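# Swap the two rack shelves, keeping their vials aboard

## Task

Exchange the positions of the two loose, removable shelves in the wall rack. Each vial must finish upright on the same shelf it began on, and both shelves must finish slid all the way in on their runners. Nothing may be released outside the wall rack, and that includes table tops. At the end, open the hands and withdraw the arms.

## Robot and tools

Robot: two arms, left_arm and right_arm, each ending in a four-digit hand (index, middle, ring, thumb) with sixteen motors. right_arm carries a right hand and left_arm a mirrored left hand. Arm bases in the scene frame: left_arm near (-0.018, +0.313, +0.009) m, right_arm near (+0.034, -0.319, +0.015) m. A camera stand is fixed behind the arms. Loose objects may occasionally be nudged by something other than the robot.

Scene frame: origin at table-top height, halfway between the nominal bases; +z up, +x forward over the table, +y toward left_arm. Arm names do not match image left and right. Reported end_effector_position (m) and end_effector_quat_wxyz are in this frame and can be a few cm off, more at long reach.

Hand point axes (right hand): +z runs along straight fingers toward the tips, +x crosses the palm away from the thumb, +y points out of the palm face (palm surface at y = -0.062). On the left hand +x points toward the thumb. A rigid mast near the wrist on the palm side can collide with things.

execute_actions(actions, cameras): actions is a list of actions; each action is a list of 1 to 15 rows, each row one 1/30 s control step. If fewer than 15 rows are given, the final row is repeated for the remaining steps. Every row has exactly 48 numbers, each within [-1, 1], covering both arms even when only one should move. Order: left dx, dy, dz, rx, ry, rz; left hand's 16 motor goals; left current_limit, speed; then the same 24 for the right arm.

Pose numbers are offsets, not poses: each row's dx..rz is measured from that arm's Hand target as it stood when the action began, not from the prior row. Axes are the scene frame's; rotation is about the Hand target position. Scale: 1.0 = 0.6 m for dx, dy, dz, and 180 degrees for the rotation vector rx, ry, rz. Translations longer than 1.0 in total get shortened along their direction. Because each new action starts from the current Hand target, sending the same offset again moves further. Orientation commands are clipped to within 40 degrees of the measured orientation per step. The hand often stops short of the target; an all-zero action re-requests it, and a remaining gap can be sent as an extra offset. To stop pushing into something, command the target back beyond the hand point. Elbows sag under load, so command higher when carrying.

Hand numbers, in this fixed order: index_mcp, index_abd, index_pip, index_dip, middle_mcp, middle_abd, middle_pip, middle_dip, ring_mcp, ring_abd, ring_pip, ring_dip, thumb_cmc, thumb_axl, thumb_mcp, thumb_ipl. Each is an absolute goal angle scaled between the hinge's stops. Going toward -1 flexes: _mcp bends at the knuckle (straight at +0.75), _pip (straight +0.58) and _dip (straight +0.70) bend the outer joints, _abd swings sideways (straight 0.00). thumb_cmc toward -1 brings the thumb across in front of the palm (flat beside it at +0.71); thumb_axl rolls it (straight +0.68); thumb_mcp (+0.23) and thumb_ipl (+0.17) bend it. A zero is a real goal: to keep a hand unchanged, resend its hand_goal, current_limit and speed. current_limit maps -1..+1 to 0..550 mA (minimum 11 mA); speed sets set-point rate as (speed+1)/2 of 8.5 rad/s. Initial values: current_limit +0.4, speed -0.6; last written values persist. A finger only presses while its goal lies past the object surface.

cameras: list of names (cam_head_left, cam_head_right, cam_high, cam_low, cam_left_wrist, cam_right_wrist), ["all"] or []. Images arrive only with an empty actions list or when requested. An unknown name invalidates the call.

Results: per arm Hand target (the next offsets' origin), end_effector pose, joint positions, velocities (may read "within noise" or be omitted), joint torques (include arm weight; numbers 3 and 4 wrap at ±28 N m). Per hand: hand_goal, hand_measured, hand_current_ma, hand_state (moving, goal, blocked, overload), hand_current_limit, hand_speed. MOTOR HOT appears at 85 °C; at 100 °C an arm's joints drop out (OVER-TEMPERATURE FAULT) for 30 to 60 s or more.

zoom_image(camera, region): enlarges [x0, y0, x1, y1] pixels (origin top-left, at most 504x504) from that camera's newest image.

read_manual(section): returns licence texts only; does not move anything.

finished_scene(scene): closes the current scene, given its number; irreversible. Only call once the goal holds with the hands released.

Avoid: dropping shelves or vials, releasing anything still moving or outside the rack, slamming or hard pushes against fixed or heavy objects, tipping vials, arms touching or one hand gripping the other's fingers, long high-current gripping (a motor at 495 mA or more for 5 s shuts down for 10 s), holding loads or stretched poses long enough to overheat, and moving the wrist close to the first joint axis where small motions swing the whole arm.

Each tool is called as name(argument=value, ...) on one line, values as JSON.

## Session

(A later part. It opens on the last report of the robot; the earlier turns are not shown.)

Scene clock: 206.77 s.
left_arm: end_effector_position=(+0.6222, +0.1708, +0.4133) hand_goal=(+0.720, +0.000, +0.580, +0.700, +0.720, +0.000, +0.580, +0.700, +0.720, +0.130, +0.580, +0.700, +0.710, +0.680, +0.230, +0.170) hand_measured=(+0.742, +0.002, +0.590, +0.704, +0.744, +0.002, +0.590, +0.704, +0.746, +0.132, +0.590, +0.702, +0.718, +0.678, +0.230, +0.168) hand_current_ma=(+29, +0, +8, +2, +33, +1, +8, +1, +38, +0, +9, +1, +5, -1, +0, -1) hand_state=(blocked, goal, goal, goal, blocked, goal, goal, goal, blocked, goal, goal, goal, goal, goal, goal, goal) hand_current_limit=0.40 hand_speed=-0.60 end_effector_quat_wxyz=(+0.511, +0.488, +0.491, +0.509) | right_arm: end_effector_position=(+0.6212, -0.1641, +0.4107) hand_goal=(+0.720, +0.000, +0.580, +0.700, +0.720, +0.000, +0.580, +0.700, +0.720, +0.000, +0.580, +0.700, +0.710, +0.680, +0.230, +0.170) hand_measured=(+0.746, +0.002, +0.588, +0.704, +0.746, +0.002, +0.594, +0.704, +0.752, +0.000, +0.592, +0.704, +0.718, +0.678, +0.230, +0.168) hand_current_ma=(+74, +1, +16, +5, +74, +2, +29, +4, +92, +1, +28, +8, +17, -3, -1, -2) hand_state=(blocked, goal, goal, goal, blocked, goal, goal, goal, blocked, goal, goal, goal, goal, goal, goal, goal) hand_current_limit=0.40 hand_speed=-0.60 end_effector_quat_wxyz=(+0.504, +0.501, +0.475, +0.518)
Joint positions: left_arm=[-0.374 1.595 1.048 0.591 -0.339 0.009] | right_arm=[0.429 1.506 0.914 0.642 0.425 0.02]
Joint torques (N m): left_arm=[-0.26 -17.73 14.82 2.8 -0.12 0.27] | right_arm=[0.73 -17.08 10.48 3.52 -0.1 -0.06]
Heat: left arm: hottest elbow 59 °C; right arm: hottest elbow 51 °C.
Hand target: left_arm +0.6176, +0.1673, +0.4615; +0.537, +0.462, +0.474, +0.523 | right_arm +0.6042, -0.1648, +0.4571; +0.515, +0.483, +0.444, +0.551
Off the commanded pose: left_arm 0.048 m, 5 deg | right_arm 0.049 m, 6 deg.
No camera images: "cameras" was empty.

execute_actions(actions=[[[-0.006,0,-0.003,0,0,0,0.72,0,0.58,0.7,0.72,0,0.58,0.7,0.72,0.13,0.58,0.7,0.71,0.68,0.23,0.17,0.4,-0.6,-0.007,0,0.0,0,0,0,0.72,0,0.58,0.7,0.72,0,0.58,0.7,0.72,0,0.58,0.7,0.71,0.68,0.23,0.17,0.4,-0.6]],[[-0.006,0,-0.003,0,0,0,0.72,0,0.58,0.7,0.72,0,0.58,0.7,0.72,0.13,0.58,0.7,0.71,0.68,0.23,0.17,0.4,-0.6,-0.007,0,0.0,0,0,0,0.72,0,0.58,0.7,0.72,0,0.58,0.7,0.72,0,0.58,0.7,0.71,0.68,0.23,0.17,0.4,-0.6]]], cameras=["cam_low","cam_left_wrist","cam_right_wrist"])

zoom_image(camera="cam_low", region=[310, 140, 370, 200])

zoom_image(camera="cam_left_wrist", region=[240, 60, 480, 240])

zoom_image(camera="cam_right_wrist", region=[220, 60, 440, 240])

Scene clock: 209.13 s.
left_arm: end_effector_position=(+0.6198, +0.1705, +0.4184) hand_goal=(+0.720, +0.000, +0.580, +0.700, +0.720, +0.000, +0.580, +0.700, +0.720, +0.130, +0.580, +0.700, +0.710, +0.680, +0.230, +0.170) hand_measured=(+0.742, +0.002, +0.590, +0.704, +0.746, +0.002, +0.592, +0.704, +0.750, +0.132, +0.592, +0.702, +0.718, +0.678, +0.230, +0.168) hand_current_ma=(+29, +0, +8, +2, +35, +1, +9, +2, +44, +0, +10, +1, +5, -1, +0, -1) hand_state=(blocked, goal, goal, goal, blocked, goal, goal, goal, blocked, goal, goal, goal, goal, goal, goal, goal) hand_current_limit=0.40 hand_speed=-0.60 end_effector_quat_wxyz=(+0.513, +0.485, +0.490, +0.511) | right_arm: end_effector_position=(+0.6135, -0.1648, +0.4134) hand_goal=(+0.720, +0.000, +0.580, +0.700, +0.720, +0.000, +0.580, +0.700, +0.720, +0.000, +0.580, +0.700, +0.710, +0.680, +0.230, +0.170) hand_measured=(+0.748, +0.002, +0.588, +0.704, +0.746, +0.002, +0.594, +0.704, +0.750, +0.000, +0.592, +0.704, +0.718, +0.678, +0.230, +0.168) hand_current_ma=(+79, +1, +17, +5, +74, +2, +30, +5, +89, +1, +26, +8, +17, -3, -1, -2) hand_state=(blocked, goal, goal, goal, blocked, goal, goal, goal, blocked, goal, goal, goal, goal, goal, goal, goal) hand_current_limit=0.40 hand_speed=-0.60 end_effector_quat_wxyz=(+0.505, +0.501, +0.473, +0.519)
Joint positions: left_arm=[-0.376 1.587 1.048 0.591 -0.342 0.011] | right_arm=[0.436 1.486 0.899 0.642 0.434 0.02]
Joint torques (N m): left_arm=[-0.5 -17.67 13.16 3.3 -0.19 0.24] | right_arm=[0.73 -16.5 10.21 3.56 -0.12 -0.07]
Heat: left arm: hottest elbow 60 °C; right arm: hottest elbow 51 °C.
Hand target: left_arm +0.6104, +0.1673, +0.4578; +0.537, +0.462, +0.474, +0.523 | right_arm +0.5959, -0.1647, +0.4569; +0.515, +0.483, +0.444, +0.551
Off the commanded pose: left_arm 0.041 m, 4 deg | right_arm 0.047 m, 6 deg.
camera_calibration:
cam_left_wrist: T_world_to_cam=[[0.0183371, -0.74698, -0.664594, 0.362738], [-0.719877, 0.451426, -0.527249, 0.543408], [0.693859, 0.488094, -0.529456, -0.172558], [0, 0, 0, 1]] pos_world=[0.504267, 0.109874, 0.436223]
cam_right_wrist: T_world_to_cam=[[-0.0676397, -0.795907, 0.601628, -0.308639], [-0.725011, -0.375046, -0.577667, 0.572188], [0.685408, -0.47526, -0.551673, -0.149189], [0, 0, 0, 1]] pos_world=[0.496222, -0.101954, 0.433917]
Images, in order (width x height): cam_low 672x504, cam_left_wrist 672x504, cam_right_wrist 672x504.

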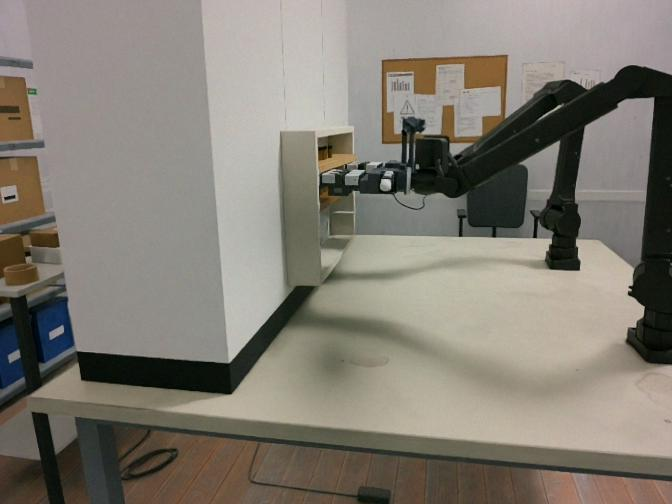

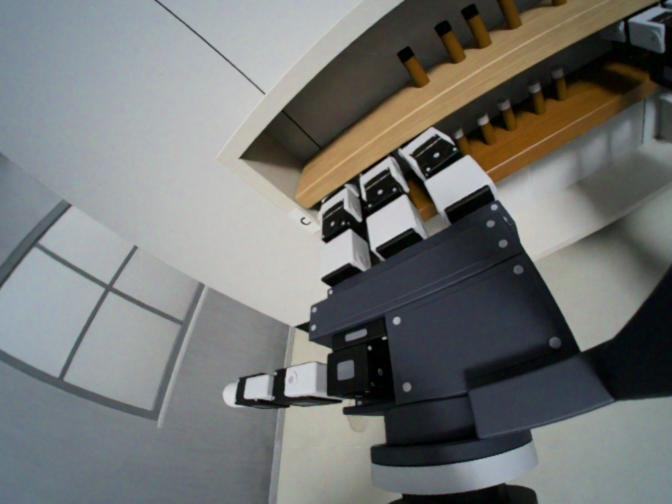

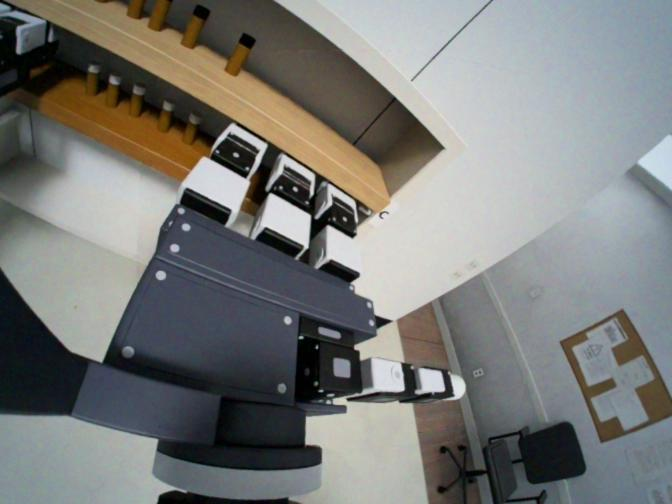

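Scaled by 8.400.

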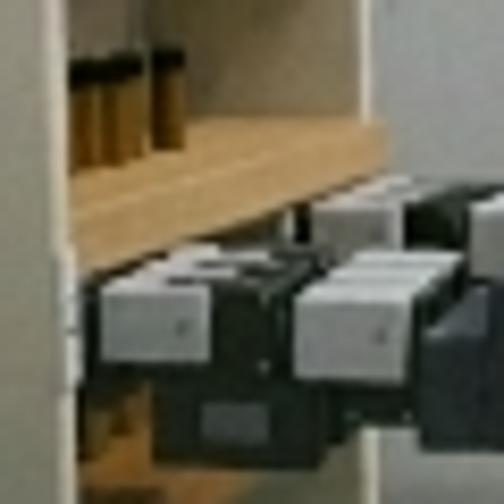

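Scaled by 2.100 from the camera's 672x504 image, which has a finer 960x720 frame.

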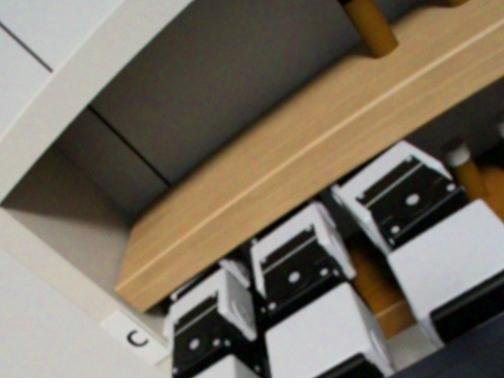

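Scaled by 2.291 from the camera's 672x504 image, which has a finer 960x720 frame.

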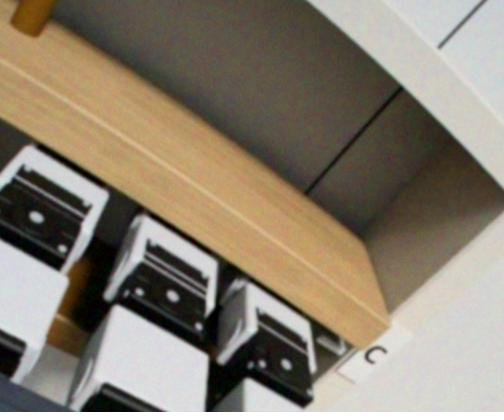

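execute_actions(actions=[[[-0.008,0,-0.006,0,0.002,0,0.72,0,0.58,0.7,0.72,0,0.58,0.7,0.72,0.13,0.58,0.7,0.71,0.68,0.23,0.17,0.4,-0.6,0,0,0,0,0.002,0,0.72,0,0.58,0.7,0.72,0,0.58,0.7,0.72,0,0.58,0.7,0.71,0.68,0.23,0.17,0.4,-0.6]],[[-0.008,0,-0.006,0,0.002,0,0.72,0,0.58,0.7,0.72,0,0.58,0.7,0.72,0.13,0.58,0.7,0.71,0.68,0.23,0.17,0.4,-0.6,0,0,0,0,0.002,0,0.72,0,0.58,0.7,0.72,0,0.58,0.7,0.72,0,0.58,0.7,0.71,0.68,0.23,0.17,0.4,-0.6]]], cameras=[])

Scene clock: 211.37 s.
left_arm: end_effector_position=(+0.6120, +0.1714, +0.4221) hand_goal=(+0.720, +0.000, +0.580, +0.700, +0.720, +0.000, +0.580, +0.700, +0.720, +0.130, +0.580, +0.700, +0.710, +0.680, +0.230, +0.170) hand_measured=(+0.742, +0.002, +0.590, +0.704, +0.746, +0.002, +0.592, +0.704, +0.752, +0.132, +0.592, +0.702, +0.718, +0.678, +0.230, +0.168) hand_current_ma=(+29, +0, +8, +2, +37, +1, +10, +2, +49, +0, +11, +1, +5, -1, +0, -1) hand_state=(blocked, goal, goal, goal, blocked, goal, goal, goal, blocked, goal, goal, goal, goal, goal, goal, goal) hand_current_limit=0.40 hand_speed=-0.60 end_effector_quat_wxyz=(+0.513, +0.483, +0.491, +0.513) | right_arm: end_effector_position=(+0.6112, -0.1632, +0.4173) hand_goal=(+0.720, +0.000, +0.580, +0.700, +0.720, +0.000, +0.580, +0.700, +0.720, +0.000, +0.580, +0.700, +0.710, +0.680, +0.230, +0.170) hand_measured=(+0.748, +0.002, +0.590, +0.704, +0.746, +0.002, +0.594, +0.704, +0.750, +0.000, +0.592, +0.704, +0.718, +0.678, +0.230, +0.168) hand_current_ma=(+79, +1, +18, +5, +75, +2, +30, +5, +88, +1, +25, +8, +17, -3, -1, -2) hand_state=(blocked, goal, goal, goal, blocked, goal, goal, goal, blocked, goal, goal, goal, goal, goal, goal, goal) hand_current_limit=0.40 hand_speed=-0.60 end_effector_quat_wxyz=(+0.505, +0.500, +0.472, +0.522)
Joint positions: left_arm=[-0.381 1.567 1.032 0.591 -0.353 0.011] | right_arm=[0.44 1.479 0.899 0.64 0.434 0.02]
Joint torques (N m): left_arm=[-0.79 -17.32 11.75 3.28 -0.08 0.22] | right_arm=[0.56 -16.67 10.32 2.8 -0.09 -0.02]
Heat: left arm: hottest elbow 60 °C; right arm: hottest elbow 51 °C.
Hand target: left_arm +0.6008, +0.1673, +0.4506; +0.534, +0.466, +0.477, +0.520 | right_arm +0.5958, -0.1646, +0.4571; +0.512, +0.487, +0.447, +0.548
Off the commanded pose: left_arm 0.031 m, 4 deg | right_arm 0.043 m, 4 deg.
No camera images: "cameras" was empty.

execute_actions(actions=[[[-0.006,0,-0.004,0,0.001,0,0.72,0,0.58,0.7,0.72,0,0.58,0.7,0.72,0.13,0.58,0.7,0.71,0.68,0.23,0.17,0.4,-0.6,-0.006,0,-0.004,0,0.001,0,0.72,0,0.58,0.7,0.72,0,0.58,0.7,0.72,0,0.58,0.7,0.71,0.68,0.23,0.17,0.4,-0.6]],[[-0.006,0,-0.003,0,0.001,0,0.72,0,0.58,0.7,0.72,0,0.58,0.7,0.72,0.13,0.58,0.7,0.71,0.68,0.23,0.17,0.4,-0.6,-0.006,0,-0.003,0,0.001,0,0.72,0,0.58,0.7,0.72,0,0.58,0.7,0.72,0,0.58,0.7,0.71,0.68,0.23,0.17,0.4,-0.6]]], cameras=[])

Scene clock: 213.30 s.
left_arm: end_effector_position=(+0.6051, +0.1709, +0.4166) hand_goal=(+0.720, +0.000, +0.580, +0.700, +0.720, +0.000, +0.580, +0.700, +0.720, +0.130, +0.580, +0.700, +0.710, +0.680, +0.230, +0.170) hand_measured=(+0.742, +0.002, +0.592, +0.704, +0.746, +0.002, +0.592, +0.704, +0.752, +0.132, +0.592, +0.702, +0.718, +0.678, +0.230, +0.168) hand_current_ma=(+29, +0, +9, +2, +37, +1, +10, +2, +49, +0, +11, +1, +5, -1, +0, -1) hand_state=(blocked, goal, goal, goal, blocked, goal, goal, goal, blocked, goal, goal, goal, goal, goal, goal, goal) hand_current_limit=0.40 hand_speed=-0.60 end_effector_quat_wxyz=(+0.510, +0.487, +0.492, +0.511) | right_arm: end_effector_position=(+0.6038, -0.1633, +0.4124) hand_goal=(+0.720, +0.000, +0.580, +0.700, +0.720, +0.000, +0.580, +0.700, +0.720, +0.000, +0.580, +0.700, +0.710, +0.680, +0.230, +0.170) hand_measured=(+0.748, +0.002, +0.590, +0.704, +0.746, +0.002, +0.594, +0.704, +0.750, +0.000, +0.592, +0.704, +0.718, +0.678, +0.230, +0.168) hand_current_ma=(+79, +1, +18, +5, +75, +2, +30, +5, +88, +1, +25, +8, +17, -3, -1, -2) hand_state=(blocked, goal, goal, goal, blocked, goal, goal, goal, blocked, goal, goal, goal, goal, goal, goal, goal) hand_current_limit=0.40 hand_speed=-0.60 end_effector_quat_wxyz=(+0.504, +0.501, +0.475, +0.519)
Joint positions: left_arm=[-0.387 1.553 1.007 0.591 -0.358 0.011] | right_arm=[0.447 1.464 0.874 0.64 0.442 0.02]
Joint torques (N m): left_arm=[-0.79 -17.08 11.75 3.51 -0.11 0.2] | right_arm=[0.67 -16.38 10.44 2.86 -0.07 -0.01]
Heat: left arm: hottest elbow 59 °C; right arm: hottest elbow 51 °C.
Hand target: left_arm +0.5937, +0.1673, +0.4464; +0.532, +0.467, +0.479, +0.519 | right_arm +0.5887, -0.1647, +0.4528; +0.511, +0.488, +0.449, +0.547
Off the commanded pose: left_arm 0.032 m, 4 deg | right_arm 0.043 m, 5 deg.
No camera images: "cameras" was empty.

execute_actions(actions=[[[-0.0065,0,0,0,0,0,0.72,0,0.58,0.7,0.72,0,0.58,0.7,0.72,0.13,0.58,0.7,0.71,0.68,0.23,0.17,0.4,-0.6,-0.0065,0,0,0,0,0,0.72,0,0.58,0.7,0.72,0,0.58,0.7,0.72,0,0.58,0.7,0.71,0.68,0.23,0.17,0.4,-0.6]],[[-0.0065,0,0,0,0,0,0.72,0,0.58,0.7,0.72,0,0.58,0.7,0.72,0.13,0.58,0.7,0.71,0.68,0.23,0.17,0.4,-0.6,-0.0065,0,0,0,0,0,0.72,0,0.58,0.7,0.72,0,0.58,0.7,0.72,0,0.58,0.7,0.71,0.68,0.23,0.17,0.4,-0.6]],[[-0.0065,0,0,0,0,0,0.72,0,0.58,0.7,0.72,0,0.58,0.7,0.72,0.13,0.58,0.7,0.71,0.68,0.23,0.17,0.4,-0.6,-0.0065,0,0,0,0,0,0.72,0,0.58,0.7,0.72,0,0.58,0.7,0.72,0,0.58,0.7,0.71,0.68,0.23,0.17,0.4,-0.6]]], cameras=["cam_low","cam_left_wrist","cam_right_wrist"])

zoom_image(camera="cam_low", region=[300, 130, 400, 230])

zoom_image(camera="cam_left_wrist", region=[240, 60, 480, 240])

zoom_image(camera="cam_right_wrist", region=[220, 60, 440, 240])

Scene clock: 216.27 s.
left_arm: end_effector_position=(+0.5934, +0.1708, +0.4171) hand_goal=(+0.720, +0.000, +0.580, +0.700, +0.720, +0.000, +0.580, +0.700, +0.720, +0.130, +0.580, +0.700, +0.710, +0.680, +0.230, +0.170) hand_measured=(+0.742, +0.002, +0.592, +0.704, +0.746, +0.002, +0.592, +0.704, +0.752, +0.132, +0.592, +0.702, +0.718, +0.678, +0.230, +0.168) hand_current_ma=(+30, +0, +9, +2, +37, +1, +10, +2, +49, +0, +11, +1, +5, -1, +0, -1) hand_state=(blocked, goal, goal, goal, blocked, goal, goal, goal, blocked, goal, goal, goal, goal, goal, goal, goal) hand_current_limit=0.40 hand_speed=-0.60 end_effector_quat_wxyz=(+0.509, +0.487, +0.493, +0.511) | right_arm: end_effector_position=(+0.5919, -0.1635, +0.4132) hand_goal=(+0.720, +0.000, +0.580, +0.700, +0.720, +0.000, +0.580, +0.700, +0.720, +0.000, +0.580, +0.700, +0.710, +0.680, +0.230, +0.170) hand_measured=(+0.748, +0.002, +0.590, +0.704, +0.746, +0.002, +0.594, +0.704, +0.750, +0.000, +0.592, +0.704, +0.718, +0.678, +0.230, +0.168) hand_current_ma=(+79, +1, +18, +5, +75, +2, +30, +5, +88, +1, +25, +8, +17, -3, -1, -2) hand_state=(blocked, goal, goal, goal, blocked, goal, goal, goal, blocked, goal, goal, goal, goal, goal, goal, goal) hand_current_limit=0.40 hand_speed=-0.60 end_effector_quat_wxyz=(+0.504, +0.502, +0.475, +0.519)
Joint positions: left_arm=[-0.396 1.525 0.976 0.591 -0.366 0.011] | right_arm=[0.458 1.436 0.846 0.64 0.454 0.02]
Joint torques (N m): left_arm=[-0.67 -16.44 11.67 3.67 -0.11 0.21] | right_arm=[0.38 -15.68 10.45 2.85 -0.09 -0.02]
Heat: left arm: hottest elbow 59 °C; right arm: hottest elbow 51 °C.
Hand target: left_arm +0.5820, +0.1673, +0.4463; +0.532, +0.467, +0.479, +0.519 | right_arm +0.5770, -0.1647, +0.4528; +0.511, +0.489, +0.449, +0.547
Off the commanded pose: left_arm 0.032 m, 4 deg | right_arm 0.042 m, 5 deg.
camera_calibration:
cam_left_wrist: T_world_to_cam=[[0.0157521, -0.745537, -0.666279, 0.364597], [-0.726685, 0.449171, -0.519783, 0.524883], [0.68679, 0.492362, -0.534695, -0.149353], [0, 0, 0, 1]] pos_world=[0.478255, 0.109594, 0.43589]
cam_right_wrist: T_world_to_cam=[[-0.0633499, -0.795807, 0.602228, -0.311722], [-0.726028, -0.377282, -0.574927, 0.555993], [0.684741, -0.473656, -0.553877, -0.13247], [0, 0, 0, 1]] pos_world=[0.474627, -0.10105, 0.434011]
Images, in order (width x height): cam_low 672x504, cam_left_wrist 672x504, cam_right_wrist 672x504.

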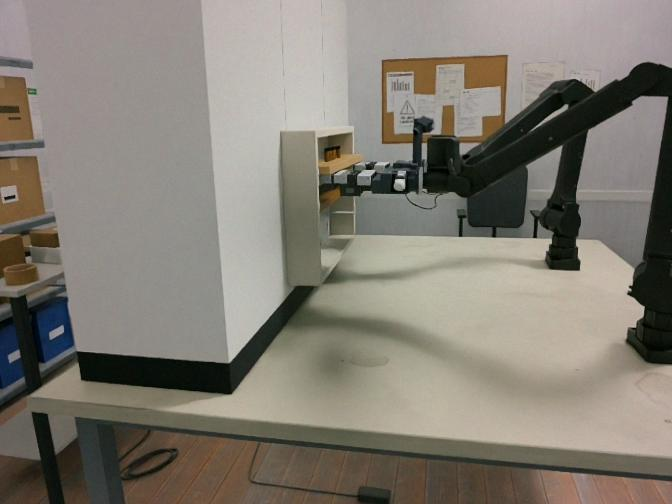

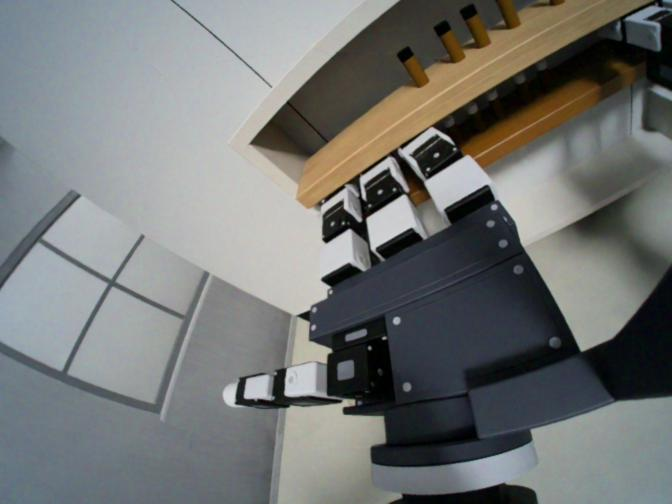

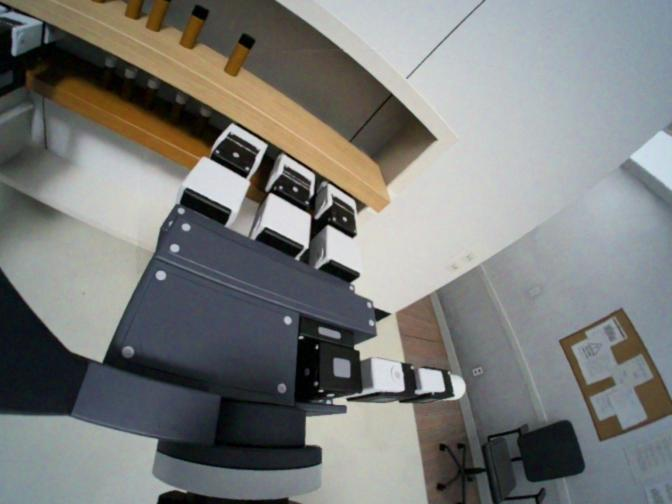

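Scaled by 5.040.

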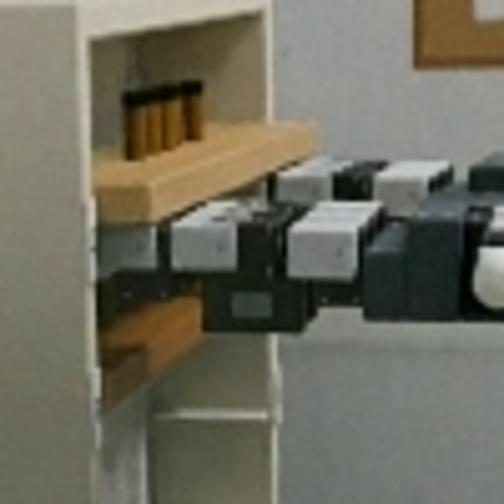

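Scaled by 2.100 from the camera's 672x504 image, which has a finer 960x720 frame.

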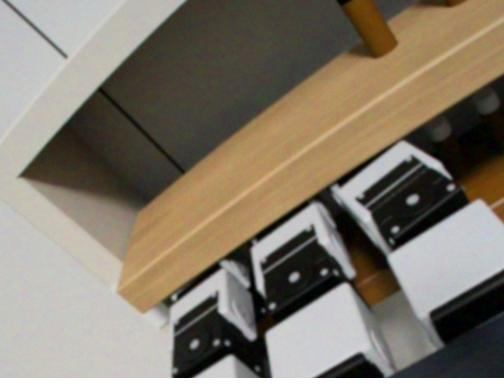

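Scaled by 2.291 from the camera's 672x504 image, which has a finer 960x720 frame.

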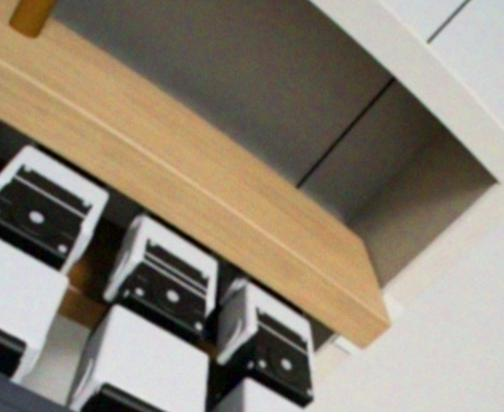

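execute_actions(actions=[[[-0.007,0,0,0,0,0,0.72,0,0.58,0.7,0.72,0,0.58,0.7,0.72,0.13,0.58,0.7,0.71,0.68,0.23,0.17,0.4,-0.6,-0.007,0,0,0,0,0,0.72,0,0.58,0.7,0.72,0,0.58,0.7,0.72,0,0.58,0.7,0.71,0.68,0.23,0.17,0.4,-0.6]],[[-0.0075,0,0,0,0,0,0.72,0,0.58,0.7,0.72,0,0.58,0.7,0.72,0.13,0.58,0.7,0.71,0.68,0.23,0.17,0.4,-0.6,-0.0075,0,0,0,0,0,0.72,0,0.58,0.7,0.72,0,0.58,0.7,0.72,0,0.58,0.7,0.71,0.68,0.23,0.17,0.4,-0.6]],[[-0.0075,0,0,0,0,0,0.72,0,0.58,0.7,0.72,0,0.58,0.7,0.72,0.13,0.58,0.7,0.71,0.68,0.23,0.17,0.4,-0.6,-0.0075,0,0,0,0,0,0.72,0,0.58,0.7,0.72,0,0.58,0.7,0.72,0,0.58,0.7,0.71,0.68,0.23,0.17,0.4,-0.6]],[[-0.0075,0,0,0,0,0,0.72,0,0.58,0.7,0.72,0,0.58,0.7,0.72,0.13,0.58,0.7,0.71,0.68,0.23,0.17,0.4,-0.6,-0.0075,0,0,0,0,0,0.72,0,0.58,0.7,0.72,0,0.58,0.7,0.72,0,0.58,0.7,0.71,0.68,0.23,0.17,0.4,-0.6]],[[-0.0075,0,0,0,0,0,0.72,0,0.58,0.7,0.72,0,0.58,0.7,0.72,0.13,0.58,0.7,0.71,0.68,0.23,0.17,0.4,-0.6,-0.0075,0,0,0,0,0,0.72,0,0.58,0.7,0.72,0,0.58,0.7,0.72,0,0.58,0.7,0.71,0.68,0.23,0.17,0.4,-0.6]]], cameras=["cam_low","cam_high"])

zoom_image(camera="cam_low", region=[300, 130, 400, 230])

Scene clock: 220.60 s.
left_arm: end_effector_position=(+0.5710, +0.1707, +0.4184) hand_goal=(+0.720, +0.000, +0.580, +0.700, +0.720, +0.000, +0.580, +0.700, +0.720, +0.130, +0.580, +0.700, +0.710, +0.680, +0.230, +0.170) hand_measured=(+0.744, +0.002, +0.592, +0.704, +0.746, +0.002, +0.592, +0.704, +0.750, +0.132, +0.592, +0.702, +0.718, +0.678, +0.230, +0.168) hand_current_ma=(+31, +0, +9, +2, +37, +1, +10, +2, +48, +0, +11, +1, +5, -1, +0, -1) hand_state=(blocked, goal, goal, goal, blocked, goal, goal, goal, blocked, goal, goal, goal, goal, goal, goal, goal) hand_current_limit=0.40 hand_speed=-0.60 end_effector_quat_wxyz=(+0.509, +0.487, +0.493, +0.510) | right_arm: end_effector_position=(+0.5691, -0.1636, +0.4148) hand_goal=(+0.720, +0.000, +0.580, +0.700, +0.720, +0.000, +0.580, +0.700, +0.720, +0.000, +0.580, +0.700, +0.710, +0.680, +0.230, +0.170) hand_measured=(+0.748, +0.002, +0.590, +0.704, +0.746, +0.002, +0.594, +0.704, +0.750, +0.000, +0.592, +0.704, +0.718, +0.678, +0.230, +0.168) hand_current_ma=(+79, +1, +18, +5, +75, +2, +30, +5, +88, +1, +25, +8, +17, -3, -1, -2) hand_state=(blocked, goal, goal, goal, blocked, goal, goal, goal, blocked, goal, goal, goal, goal, goal, goal, goal) hand_current_limit=0.40 hand_speed=-0.60 end_effector_quat_wxyz=(+0.504, +0.502, +0.474, +0.520)
Joint positions: left_arm=[-0.414 1.471 0.921 0.593 -0.384 0.011] | right_arm=[0.483 1.382 0.795 0.64 0.478 0.02]
Joint torques (N m): left_arm=[-0.79 -15.44 11.74 3.81 -0.12 0.22] | right_arm=[0.5 -14.86 10.47 2.89 -0.09 -0.07]
Heat: left arm: hottest elbow 57 °C; right arm: hottest elbow 51 °C.
Hand target: left_arm +0.5597, +0.1672, +0.4465; +0.532, +0.467, +0.479, +0.519 | right_arm +0.5548, -0.1646, +0.4528; +0.511, +0.489, +0.449, +0.547
Off the commanded pose: left_arm 0.030 m, 4 deg | right_arm 0.041 m, 5 deg.
Images, in order (width x height): cam_high 672x504, cam_low 672x504.

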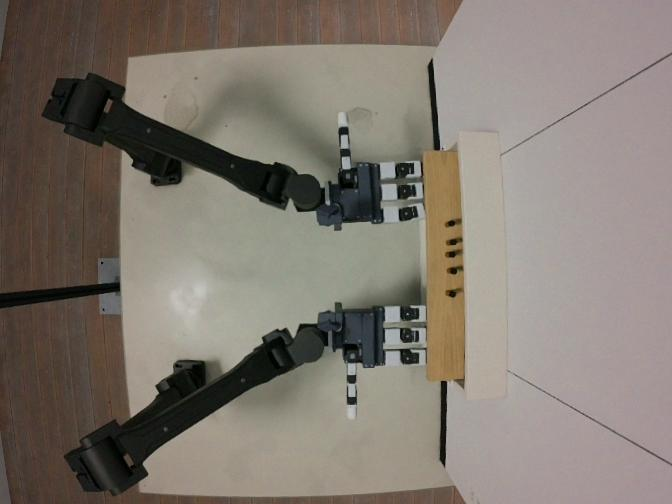

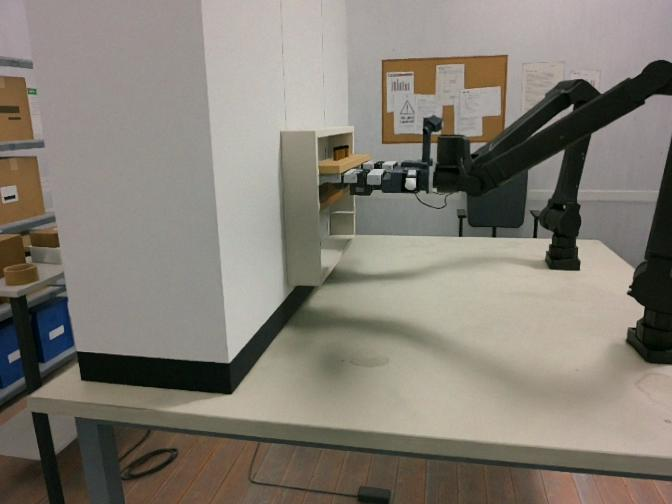

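Scaled by 5.040.

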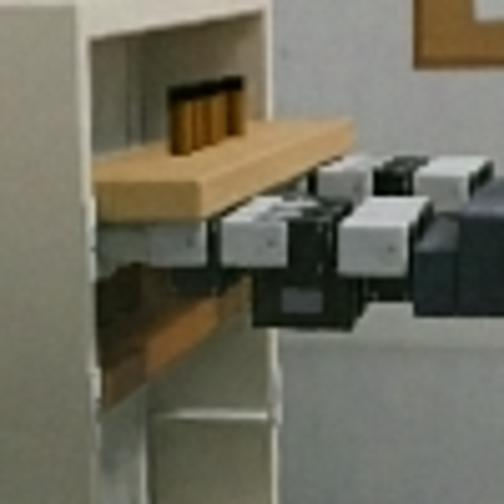

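execute_actions(actions=[[[-0.008,0,0,0,0,0,0.72,0,0.58,0.7,0.72,0,0.58,0.7,0.72,0.13,0.58,0.7,0.71,0.68,0.23,0.17,0.4,-0.6,-0.008,0,0,0,0,0,0.72,0,0.58,0.7,0.72,0,0.58,0.7,0.72,0,0.58,0.7,0.71,0.68,0.23,0.17,0.4,-0.6]],[[-0.008,0,0,0,0,0,0.72,0,0.58,0.7,0.72,0,0.58,0.7,0.72,0.13,0.58,0.7,0.71,0.68,0.23,0.17,0.4,-0.6,-0.008,0,0,0,0,0,0.72,0,0.58,0.7,0.72,0,0.58,0.7,0.72,0,0.58,0.7,0.71,0.68,0.23,0.17,0.4,-0.6]],[[-0.008,0,0,0,0,0,0.72,0,0.58,0.7,0.72,0,0.58,0.7,0.72,0.13,0.58,0.7,0.71,0.68,0.23,0.17,0.4,-0.6,-0.008,0,0,0,0,0,0.72,0,0.58,0.7,0.72,0,0.58,0.7,0.72,0,0.58,0.7,0.71,0.68,0.23,0.17,0.4,-0.6]],[[-0.008,0,0,0,0,0,0.72,0,0.58,0.7,0.72,0,0.58,0.7,0.72,0.13,0.58,0.7,0.71,0.68,0.23,0.17,0.4,-0.6,-0.008,0,0,0,0,0,0.72,0,0.58,0.7,0.72,0,0.58,0.7,0.72,0,0.58,0.7,0.71,0.68,0.23,0.17,0.4,-0.6]],[[-0.008,0,0,0,0,0,0.72,0,0.58,0.7,0.72,0,0.58,0.7,0.72,0.13,0.58,0.7,0.71,0.68,0.23,0.17,0.4,-0.6,-0.008,0,0,0,0,0,0.72,0,0.58,0.7,0.72,0,0.58,0.7,0.72,0,0.58,0.7,0.71,0.68,0.23,0.17,0.4,-0.6]]], cameras=["cam_low"])

zoom_image(camera="cam_low", region=[300, 130, 400, 230])

Scene clock: 224.93 s.
left_arm: end_effector_position=(+0.5465, +0.1708, +0.4202) hand_goal=(+0.720, +0.000, +0.580, +0.700, +0.720, +0.000, +0.580, +0.700, +0.720, +0.130, +0.580, +0.700, +0.710, +0.680, +0.230, +0.170) hand_measured=(+0.744, +0.002, +0.592, +0.704, +0.746, +0.002, +0.592, +0.704, +0.750, +0.132, +0.592, +0.702, +0.718, +0.678, +0.230, +0.168) hand_current_ma=(+31, +0, +9, +2, +37, +1, +10, +2, +48, +0, +10, +1, +5, -1, +0, -1) hand_state=(blocked, goal, goal, goal, blocked, goal, goal, goal, blocked, goal, goal, goal, goal, goal, goal, goal) hand_current_limit=0.40 hand_speed=-0.60 end_effector_quat_wxyz=(+0.510, +0.486, +0.493, +0.511) | right_arm: end_effector_position=(+0.5442, -0.1636, +0.4177) hand_goal=(+0.720, +0.000, +0.580, +0.700, +0.720, +0.000, +0.580, +0.700, +0.720, +0.000, +0.580, +0.700, +0.710, +0.680, +0.230, +0.170) hand_measured=(+0.748, +0.002, +0.590, +0.704, +0.746, +0.002, +0.594, +0.704, +0.750, +0.000, +0.592, +0.704, +0.718, +0.678, +0.230, +0.168) hand_current_ma=(+79, +1, +18, +5, +75, +2, +30, +5, +88, +1, +26, +8, +17, -3, -1, -2) hand_state=(blocked, goal, goal, goal, blocked, goal, goal, goal, blocked, goal, goal, goal, goal, goal, goal, goal) hand_current_limit=0.40 hand_speed=-0.60 end_effector_quat_wxyz=(+0.505, +0.500, +0.473, +0.521)
Joint positions: left_arm=[-0.435 1.413 0.863 0.597 -0.406 0.011] | right_arm=[0.511 1.322 0.742 0.64 0.507 0.014]
Joint torques (N m): left_arm=[-0.79 -14.27 11.71 3.73 -0.11 0.25] | right_arm=[0.73 -13.39 10.51 2.74 -0.12 -0.04]
Heat: left arm: hottest elbow 57 °C; right arm: hottest elbow 51 °C.
Hand target: left_arm +0.5358, +0.1673, +0.4464; +0.532, +0.467, +0.479, +0.519 | right_arm +0.5307, -0.1646, +0.4528; +0.511, +0.489, +0.449, +0.547
Off the commanded pose: left_arm 0.029 m, 4 deg | right_arm 0.038 m, 4 deg.
Images, in order (width x height): cam_low 672x504.

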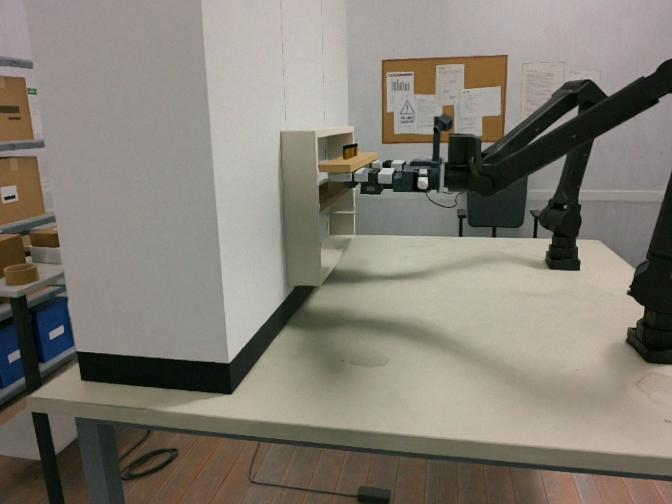

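Scaled by 5.040.

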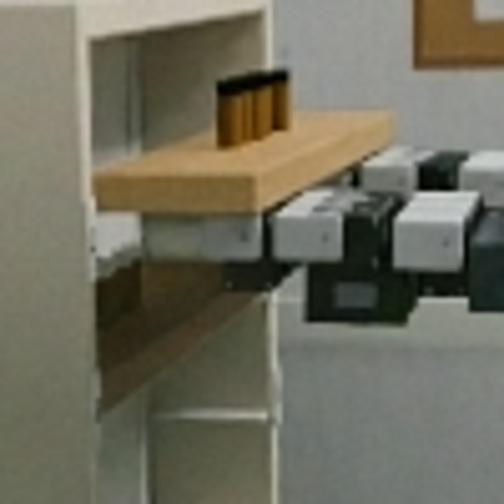

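execute_actions(actions=[[[-0.008,0,0,0,0,0,0.72,0,0.58,0.7,0.72,0,0.58,0.7,0.72,0.13,0.58,0.7,0.71,0.68,0.23,0.17,0.4,-0.6,-0.008,0,0,0,0,0,0.72,0,0.58,0.7,0.72,0,0.58,0.7,0.72,0,0.58,0.7,0.71,0.68,0.23,0.17,0.4,-0.6]],[[-0.008,0,0,0,0,0,0.72,0,0.58,0.7,0.72,0,0.58,0.7,0.72,0.13,0.58,0.7,0.71,0.68,0.23,0.17,0.4,-0.6,-0.008,0,0,0,0,0,0.72,0,0.58,0.7,0.72,0,0.58,0.7,0.72,0,0.58,0.7,0.71,0.68,0.23,0.17,0.4,-0.6]],[[-0.008,0,0,0,0,0,0.72,0,0.58,0.7,0.72,0,0.58,0.7,0.72,0.13,0.58,0.7,0.71,0.68,0.23,0.17,0.4,-0.6,-0.008,0,0,0,0,0,0.72,0,0.58,0.7,0.72,0,0.58,0.7,0.72,0,0.58,0.7,0.71,0.68,0.23,0.17,0.4,-0.6]],[[-0.008,0,0,0,0,0,0.72,0,0.58,0.7,0.72,0,0.58,0.7,0.72,0.13,0.58,0.7,0.71,0.68,0.23,0.17,0.4,-0.6,-0.008,0,0,0,0,0,0.72,0,0.58,0.7,0.72,0,0.58,0.7,0.72,0,0.58,0.7,0.71,0.68,0.23,0.17,0.4,-0.6]],[[-0.004,0,-0.004,0,0,0,0.72,0,0.58,0.7,0.72,0,0.58,0.7,0.72,0.13,0.58,0.7,0.71,0.68,0.23,0.17,0.4,-0.6,-0.004,0,-0.004,0,0,0,0.72,0,0.58,0.7,0.72,0,0.58,0.7,0.72,0,0.58,0.7,0.71,0.68,0.23,0.17,0.4,-0.6]]], cameras=["cam_low"])

zoom_image(camera="cam_low", region=[300, 130, 400, 230])

Scene clock: 228.80 s.
left_arm: end_effector_position=(+0.5251, +0.1709, +0.4176) hand_goal=(+0.720, +0.000, +0.580, +0.700, +0.720, +0.000, +0.580, +0.700, +0.720, +0.130, +0.580, +0.700, +0.710, +0.680, +0.230, +0.170) hand_measured=(+0.744, +0.002, +0.592, +0.704, +0.746, +0.002, +0.592, +0.704, +0.750, +0.132, +0.592, +0.702, +0.718, +0.678, +0.230, +0.168) hand_current_ma=(+31, +0, +10, +2, +37, +1, +10, +2, +47, +0, +10, +1, +5, -1, +0, -1) hand_state=(blocked, goal, goal, goal, blocked, goal, goal, goal, blocked, goal, goal, goal, goal, goal, goal, goal) hand_current_limit=0.40 hand_speed=-0.60 end_effector_quat_wxyz=(+0.510, +0.486, +0.493, +0.510) | right_arm: end_effector_position=(+0.5227, -0.1632, +0.4164) hand_goal=(+0.720, +0.000, +0.580, +0.700, +0.720, +0.000, +0.580, +0.700, +0.720, +0.000, +0.580, +0.700, +0.710, +0.680, +0.230, +0.170) hand_measured=(+0.748, +0.002, +0.590, +0.704, +0.746, +0.002, +0.594, +0.704, +0.750, +0.000, +0.592, +0.704, +0.718, +0.678, +0.230, +0.168) hand_current_ma=(+79, +1, +18, +5, +75, +2, +31, +6, +89, +1, +27, +8, +17, -3, -1, -2) hand_state=(blocked, goal, goal, goal, blocked, goal, goal, goal, blocked, goal, goal, goal, goal, goal, goal, goal) hand_current_limit=0.40 hand_speed=-0.60 end_effector_quat_wxyz=(+0.506, +0.500, +0.474, +0.519)
Joint positions: left_arm=[-0.455 1.366 0.808 0.602 -0.427 0.011] | right_arm=[0.539 1.27 0.694 0.634 0.535 0.01]
Joint torques (N m): left_arm=[-0.79 -13.39 11.59 3.74 -0.11 0.27] | right_arm=[0.79 -12.57 10.43 2.96 -0.13 -0.06]
Heat: left arm: hottest elbow 57 °C; right arm: hottest elbow 51 °C.
Hand target: left_arm +0.5142, +0.1674, +0.4440; +0.532, +0.467, +0.479, +0.519 | right_arm +0.5091, -0.1646, +0.4505; +0.511, +0.488, +0.449, +0.547
Off the commanded pose: left_arm 0.029 m, 4 deg | right_arm 0.037 m, 5 deg.
Images, in order (width x height): cam_low 672x504.

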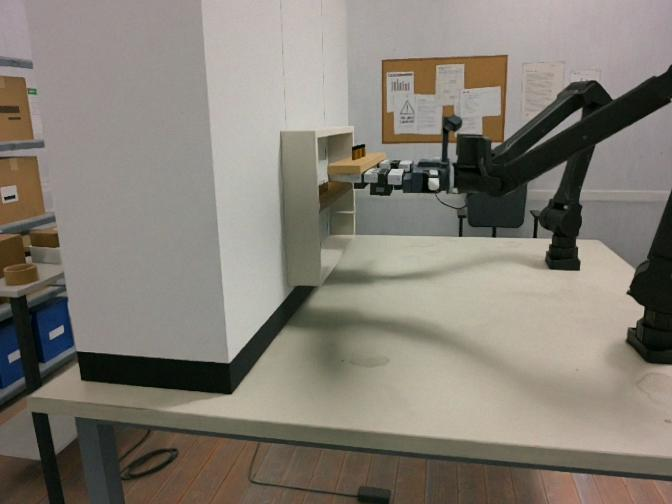

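Scaled by 5.040.

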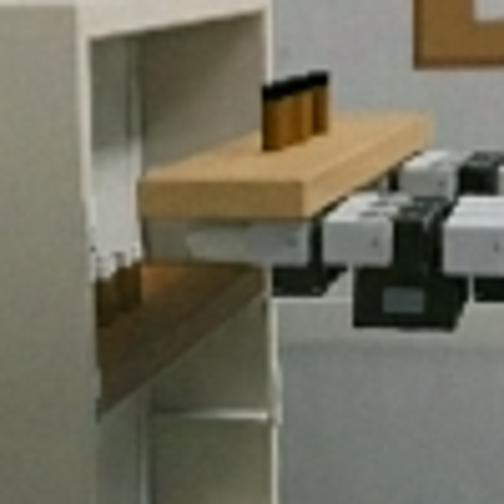

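execute_actions(actions=[[[0,0,-0.01,0,0,0,0.72,0,0.58,0.7,0.72,0,0.58,0.7,0.72,0.13,0.58,0.7,0.71,0.68,0.23,0.17,0.4,-0.6,0,0,-0.01,0,0,0,0.72,0,0.58,0.7,0.72,0,0.58,0.7,0.72,0,0.58,0.7,0.71,0.68,0.23,0.17,0.4,-0.6]],[[0,0,-0.01,0,0,0,0.72,0,0.58,0.7,0.72,0,0.58,0.7,0.72,0.13,0.58,0.7,0.71,0.68,0.23,0.17,0.4,-0.6,0,0,-0.01,0,0,0,0.72,0,0.58,0.7,0.72,0,0.58,0.7,0.72,0,0.58,0.7,0.71,0.68,0.23,0.17,0.4,-0.6]]], cameras=[])

Scene clock: 231.00 s.
left_arm: end_effector_position=(+0.5196, +0.1711, +0.4144) hand_goal=(+0.720, +0.000, +0.580, +0.700, +0.720, +0.000, +0.580, +0.700, +0.720, +0.130, +0.580, +0.700, +0.710, +0.680, +0.230, +0.170) hand_measured=(+0.744, +0.002, +0.592, +0.704, +0.746, +0.002, +0.592, +0.704, +0.750, +0.130, +0.594, +0.704, +0.718, +0.678, +0.230, +0.168) hand_current_ma=(+31, +0, +9, +2, +38, +1, +10, +2, +48, +0, +12, +2, +5, -1, +0, -1) hand_state=(blocked, goal, goal, goal, blocked, goal, goal, goal, blocked, goal, goal, goal, goal, goal, goal, goal) hand_current_limit=0.40 hand_speed=-0.60 end_effector_quat_wxyz=(+0.515, +0.482, +0.490, +0.512) | right_arm: end_effector_position=(+0.5193, -0.1639, +0.4114) hand_goal=(+0.720, +0.000, +0.580, +0.700, +0.720, +0.000, +0.580, +0.700, +0.720, +0.000, +0.580, +0.700, +0.710, +0.680, +0.230, +0.170) hand_measured=(+0.750, +0.002, +0.590, +0.704, +0.748, +0.002, +0.594, +0.704, +0.750, +0.000, +0.592, +0.704, +0.718, +0.678, +0.230, +0.168) hand_current_ma=(+85, +1, +19, +5, +76, +2, +31, +6, +85, +1, +24, +8, +17, -3, -1, -2) hand_state=(blocked, goal, goal, goal, blocked, goal, goal, goal, blocked, goal, goal, goal, goal, goal, goal, goal) hand_current_limit=0.40 hand_speed=-0.60 end_effector_quat_wxyz=(+0.505, +0.500, +0.474, +0.520)
Joint positions: left_arm=[-0.459 1.366 0.788 0.637 -0.427 0.015] | right_arm=[0.541 1.27 0.678 0.651 0.536 0.01]
Joint torques (N m): left_arm=[-0.32 -12.1 11.66 3.88 -0.09 0.24] | right_arm=[0.44 -10.58 10.18 3.84 -0.12 -0.04]
Heat: left arm: hottest elbow 56 °C; right arm: hottest elbow 51 °C.
Hand target: left_arm +0.5141, +0.1673, +0.4320; +0.532, +0.467, +0.479, +0.519 | right_arm +0.5091, -0.1646, +0.4385; +0.511, +0.488, +0.449, +0.547
Off the commanded pose: left_arm 0.019 m, 3 deg | right_arm 0.029 m, 5 deg.
No camera images: "cameras" was empty.

execute_actions(actions=[[[0,0,-0.01,0,0.001,0,0.72,0,0.58,0.7,0.72,0,0.58,0.7,0.72,0.13,0.58,0.7,0.71,0.68,0.23,0.17,0.4,-0.6,0,0,-0.01,0,0,0,0.72,0,0.58,0.7,0.72,0,0.58,0.7,0.72,0,0.58,0.7,0.71,0.68,0.23,0.17,0.4,-0.6]],[[0,0,-0.01,0,0.001,0,0.72,0,0.58,0.7,0.72,0,0.58,0.7,0.72,0.13,0.58,0.7,0.71,0.68,0.23,0.17,0.4,-0.6,0,0,-0.01,0,0,0,0.72,0,0.58,0.7,0.72,0,0.58,0.7,0.72,0,0.58,0.7,0.71,0.68,0.23,0.17,0.4,-0.6]],[[0,0,-0.01,0,0,0,0.72,0,0.58,0.7,0.72,0,0.58,0.7,0.72,0.13,0.58,0.7,0.71,0.68,0.23,0.17,0.4,-0.6,0,0,-0.01,0,0,0,0.72,0,0.58,0.7,0.72,0,0.58,0.7,0.72,0,0.58,0.7,0.71,0.68,0.23,0.17,0.4,-0.6]]], cameras=["cam_low"])

zoom_image(camera="cam_low", region=[300, 130, 400, 230])

Scene clock: 233.77 s.
left_arm: end_effector_position=(+0.5168, +0.1710, +0.4026) hand_goal=(+0.720, +0.000, +0.580, +0.700, +0.720, +0.000, +0.580, +0.700, +0.720, +0.130, +0.580, +0.700, +0.710, +0.680, +0.230, +0.170) hand_measured=(+0.742, +0.002, +0.590, +0.704, +0.746, +0.002, +0.592, +0.704, +0.752, +0.130, +0.594, +0.704, +0.718, +0.678, +0.230, +0.168) hand_current_ma=(+30, +0, +9, +2, +38, +1, +10, +2, +49, +0, +13, +2, +5, -1, +0, -1) hand_state=(blocked, goal, goal, goal, blocked, goal, goal, goal, blocked, goal, goal, goal, goal, goal, goal, goal) hand_current_limit=0.40 hand_speed=-0.60 end_effector_quat_wxyz=(+0.517, +0.481, +0.489, +0.512) | right_arm: end_effector_position=(+0.5147, -0.1662, +0.4006) hand_goal=(+0.720, +0.000, +0.580, +0.700, +0.720, +0.000, +0.580, +0.700, +0.720, +0.000, +0.580, +0.700, +0.710, +0.680, +0.230, +0.170) hand_measured=(+0.748, +0.002, +0.588, +0.704, +0.748, +0.002, +0.594, +0.704, +0.752, +0.000, +0.594, +0.704, +0.718, +0.678, +0.230, +0.168) hand_current_ma=(+80, +1, +17, +5, +78, +2, +31, +6, +90, +1, +30, +8, +17, -3, -1, -2) hand_state=(blocked, goal, goal, goal, blocked, goal, goal, goal, blocked, goal, goal, goal, goal, goal, goal, goal) hand_current_limit=0.40 hand_speed=-0.60 end_effector_quat_wxyz=(+0.506, +0.498, +0.470, +0.524)
Joint positions: left_arm=[-0.461 1.383 0.764 0.685 -0.427 0.015] | right_arm=[0.542 1.286 0.648 0.709 0.536 0.009]
Joint torques (N m): left_arm=[-0.5 -11.46 11.33 3.73 -0.13 0.22] | right_arm=[0.73 -9.29 10.1 3.9 -0.14 -0.04]
Heat: left arm: hottest elbow 56 °C; right arm: hottest elbow 51 °C.
Hand target: left_arm +0.5141, +0.1674, +0.4140; +0.531, +0.469, +0.481, +0.517 | right_arm +0.5091, -0.1646, +0.4204; +0.511, +0.489, +0.449, +0.547
Off the commanded pose: left_arm 0.012 m, 2 deg | right_arm 0.021 m, 4 deg.
Images, in order (width x height): cam_low 672x504.

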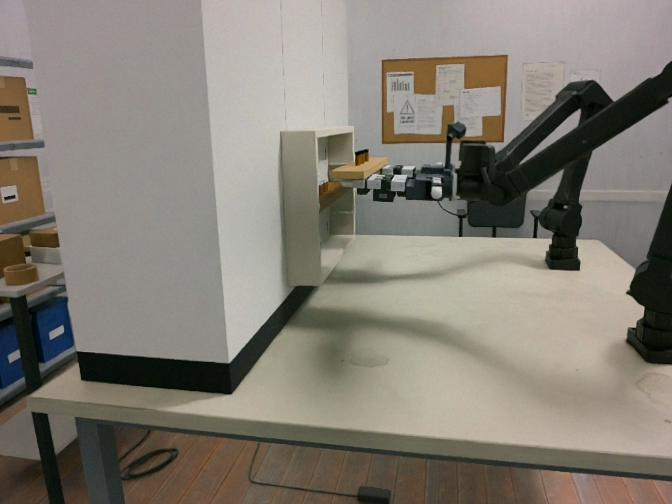

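Scaled by 5.040.

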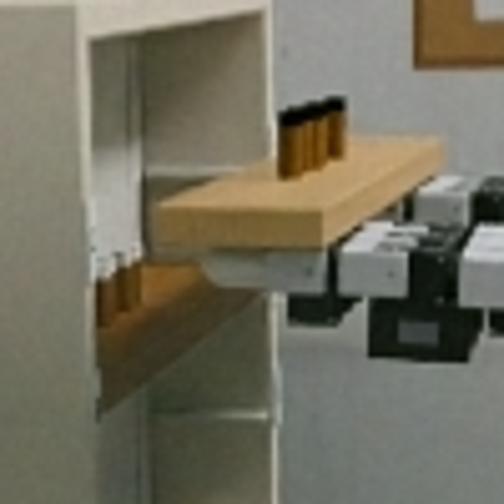

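execute_actions(actions=[[[0,0,-0.011,0,0.002,0,0.72,0,0.58,0.7,0.72,0,0.58,0.7,0.72,0.13,0.58,0.7,0.71,0.68,0.23,0.17,0.4,-0.6,0,0,-0.011,0,0.002,0,0.72,0,0.58,0.7,0.72,0,0.58,0.7,0.72,0,0.58,0.7,0.71,0.68,0.23,0.17,0.4,-0.6]],[[0,0,-0.011,0,0.002,0,0.72,0,0.58,0.7,0.72,0,0.58,0.7,0.72,0.13,0.58,0.7,0.71,0.68,0.23,0.17,0.4,-0.6,0,0.001,-0.011,0,0.002,0,0.72,0,0.58,0.7,0.72,0,0.58,0.7,0.72,0,0.58,0.7,0.71,0.68,0.23,0.17,0.4,-0.6]],[[0,0,-0.011,0,0.002,0,0.72,0,0.58,0.7,0.72,0,0.58,0.7,0.72,0.13,0.58,0.7,0.71,0.68,0.23,0.17,0.4,-0.6,0,0.001,-0.011,0,0.002,0,0.72,0,0.58,0.7,0.72,0,0.58,0.7,0.72,0,0.58,0.7,0.71,0.68,0.23,0.17,0.4,-0.6]],[[0,0,-0.011,0,0,0,0.72,0,0.58,0.7,0.72,0,0.58,0.7,0.72,0.13,0.58,0.7,0.71,0.68,0.23,0.17,0.4,-0.6,0,0,-0.011,0,0,0,0.72,0,0.58,0.7,0.72,0,0.58,0.7,0.72,0,0.58,0.7,0.71,0.68,0.23,0.17,0.4,-0.6]]], cameras=["cam_low"])

zoom_image(camera="cam_low", region=[300, 150, 400, 250])

Scene clock: 237.33 s.
left_arm: end_effector_position=(+0.5167, +0.1702, +0.3765) hand_goal=(+0.720, +0.000, +0.580, +0.700, +0.720, +0.000, +0.580, +0.700, +0.720, +0.130, +0.580, +0.700, +0.710, +0.680, +0.230, +0.170) hand_measured=(+0.746, +0.002, +0.592, +0.704, +0.746, +0.002, +0.592, +0.704, +0.750, +0.130, +0.592, +0.704, +0.718, +0.678, +0.230, +0.168) hand_current_ma=(+35, +0, +11, +2, +39, +0, +10, +2, +46, +0, +10, +2, +5, -1, +0, -1) hand_state=(blocked, goal, goal, goal, blocked, goal, goal, goal, blocked, goal, goal, goal, goal, goal, goal, goal) hand_current_limit=0.40 hand_speed=-0.60 end_effector_quat_wxyz=(+0.510, +0.488, +0.491, +0.510) | right_arm: end_effector_position=(+0.5141, -0.1645, +0.3754) hand_goal=(+0.720, +0.000, +0.580, +0.700, +0.720, +0.000, +0.580, +0.700, +0.720, +0.000, +0.580, +0.700, +0.710, +0.680, +0.230, +0.170) hand_measured=(+0.748, +0.002, +0.590, +0.704, +0.748, +0.002, +0.594, +0.704, +0.752, +0.000, +0.594, +0.704, +0.718, +0.678, +0.230, +0.168) hand_current_ma=(+81, +1, +19, +5, +79, +2, +31, +6, +90, +1, +30, +8, +17, -3, -1, -2) hand_state=(blocked, goal, goal, goal, blocked, goal, goal, goal, blocked, goal, goal, goal, goal, goal, goal, goal) hand_current_limit=0.40 hand_speed=-0.60 end_effector_quat_wxyz=(+0.504, +0.501, +0.477, +0.518)
Joint positions: left_arm=[-0.463 1.421 0.732 0.734 -0.429 0.015] | right_arm=[0.547 1.329 0.616 0.765 0.542 0.01]
Joint torques (N m): left_arm=[-0.62 -11.69 10.91 3.79 -0.16 0.15] | right_arm=[0.62 -9.29 9.48 3.9 -0.1 0.05]
Heat: left arm: hottest elbow 55 °C; right arm: hottest elbow 51 °C.
Hand target: left_arm +0.5141, +0.1673, +0.3875; +0.526, +0.474, +0.486, +0.513 | right_arm +0.5091, -0.1635, +0.3940; +0.507, +0.494, +0.454, +0.542
Off the commanded pose: left_arm 0.012 m, 3 deg | right_arm 0.019 m, 4 deg.
Images, in order (width x height): cam_low 672x504.

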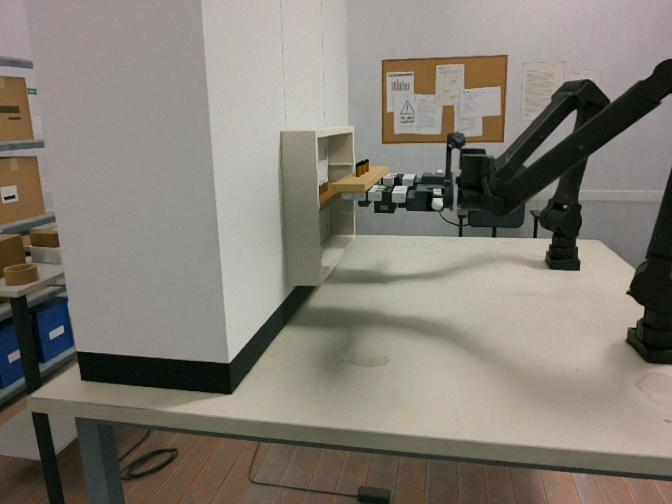

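Scaled by 5.040.

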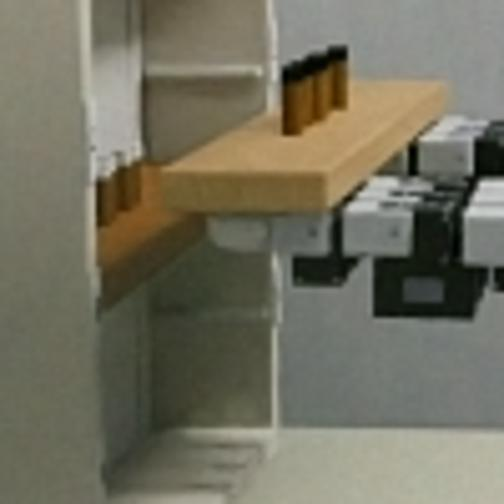

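execute_actions(actions=[[[0,0,-0.012,0,0,0,0.72,0,0.58,0.7,0.72,0,0.58,0.7,0.72,0.13,0.58,0.7,0.71,0.68,0.23,0.17,0.4,-0.6,0,0,-0.012,0,0,0,0.72,0,0.58,0.7,0.72,0,0.58,0.7,0.72,0,0.58,0.7,0.71,0.68,0.23,0.17,0.4,-0.6]],[[0,0,-0.012,0,0,0,0.72,0,0.58,0.7,0.72,0,0.58,0.7,0.72,0.13,0.58,0.7,0.71,0.68,0.23,0.17,0.4,-0.6,0,0,-0.012,0,0,0,0.72,0,0.58,0.7,0.72,0,0.58,0.7,0.72,0,0.58,0.7,0.71,0.68,0.23,0.17,0.4,-0.6]],[[0,0,-0.012,0,0,0,0.72,0,0.58,0.7,0.72,0,0.58,0.7,0.72,0.13,0.58,0.7,0.71,0.68,0.23,0.17,0.4,-0.6,0,0,-0.012,0,0,0,0.72,0,0.58,0.7,0.72,0,0.58,0.7,0.72,0,0.58,0.7,0.71,0.68,0.23,0.17,0.4,-0.6]],[[0,0,-0.012,0,0,0,0.72,0,0.58,0.7,0.72,0,0.58,0.7,0.72,0.13,0.58,0.7,0.71,0.68,0.23,0.17,0.4,-0.6,0,0,-0.012,0,0,0,0.72,0,0.58,0.7,0.72,0,0.58,0.7,0.72,0,0.58,0.7,0.71,0.68,0.23,0.17,0.4,-0.6]],[[0,0,-0.012,0,0,0,0.72,0,0.58,0.7,0.72,0,0.58,0.7,0.72,0.13,0.58,0.7,0.71,0.68,0.23,0.17,0.4,-0.6,0,0,-0.012,0,0,0,0.72,0,0.58,0.7,0.72,0,0.58,0.7,0.72,0,0.58,0.7,0.71,0.68,0.23,0.17,0.4,-0.6]]], cameras=["cam_low"])

zoom_image(camera="cam_low", region=[300, 150, 400, 250])

Scene clock: 241.30 s.
left_arm: end_effector_position=(+0.5165, +0.1703, +0.3413) hand_goal=(+0.720, +0.000, +0.580, +0.700, +0.720, +0.000, +0.580, +0.700, +0.720, +0.130, +0.580, +0.700, +0.710, +0.680, +0.230, +0.170) hand_measured=(+0.746, +0.002, +0.592, +0.704, +0.748, +0.002, +0.592, +0.704, +0.750, +0.130, +0.592, +0.704, +0.718, +0.678, +0.230, +0.168) hand_current_ma=(+35, +0, +11, +2, +39, +0, +10, +2, +46, +0, +10, +2, +5, -1, +0, -1) hand_state=(blocked, goal, goal, goal, blocked, goal, goal, goal, blocked, goal, goal, goal, goal, goal, goal, goal) hand_current_limit=0.40 hand_speed=-0.60 end_effector_quat_wxyz=(+0.511, +0.488, +0.491, +0.510) | right_arm: end_effector_position=(+0.5138, -0.1647, +0.3400) hand_goal=(+0.720, +0.000, +0.580, +0.700, +0.720, +0.000, +0.580, +0.700, +0.720, +0.000, +0.580, +0.700, +0.710, +0.680, +0.230, +0.170) hand_measured=(+0.748, +0.002, +0.590, +0.704, +0.748, +0.002, +0.594, +0.704, +0.752, +0.000, +0.594, +0.704, +0.718, +0.678, +0.230, +0.168) hand_current_ma=(+81, +1, +19, +5, +80, +2, +31, +6, +90, +1, +30, +8, +17, -3, -1, -2) hand_state=(blocked, goal, goal, goal, blocked, goal, goal, goal, blocked, goal, goal, goal, goal, goal, goal, goal) hand_current_limit=0.40 hand_speed=-0.60 end_effector_quat_wxyz=(+0.505, +0.501, +0.477, +0.517)
Joint positions: left_arm=[-0.463 1.502 0.693 0.855 -0.429 0.015] | right_arm=[0.547 1.421 0.575 0.898 0.542 0.01]
Joint torques (N m): left_arm=[-0.44 -12.1 9.99 3.79 -0.17 0.14] | right_arm=[0.44 -10.17 8.68 3.9 -0.12 0.07]
Heat: left arm: hottest elbow 55 °C; right arm: hottest elbow 51 °C.
Hand target: left_arm +0.5141, +0.1674, +0.3514; +0.526, +0.474, +0.486, +0.513 | right_arm +0.5092, -0.1635, +0.3579; +0.507, +0.494, +0.454, +0.542
Off the commanded pose: left_arm 0.011 m, 3 deg | right_arm 0.019 m, 4 deg.
Images, in order (width x height): cam_low 672x504.

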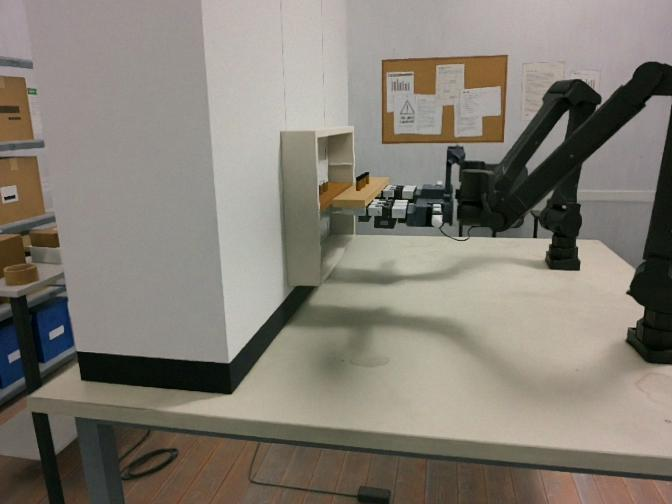

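Scaled by 5.040.

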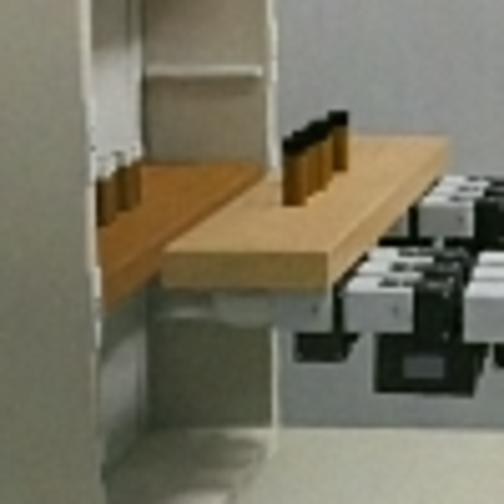

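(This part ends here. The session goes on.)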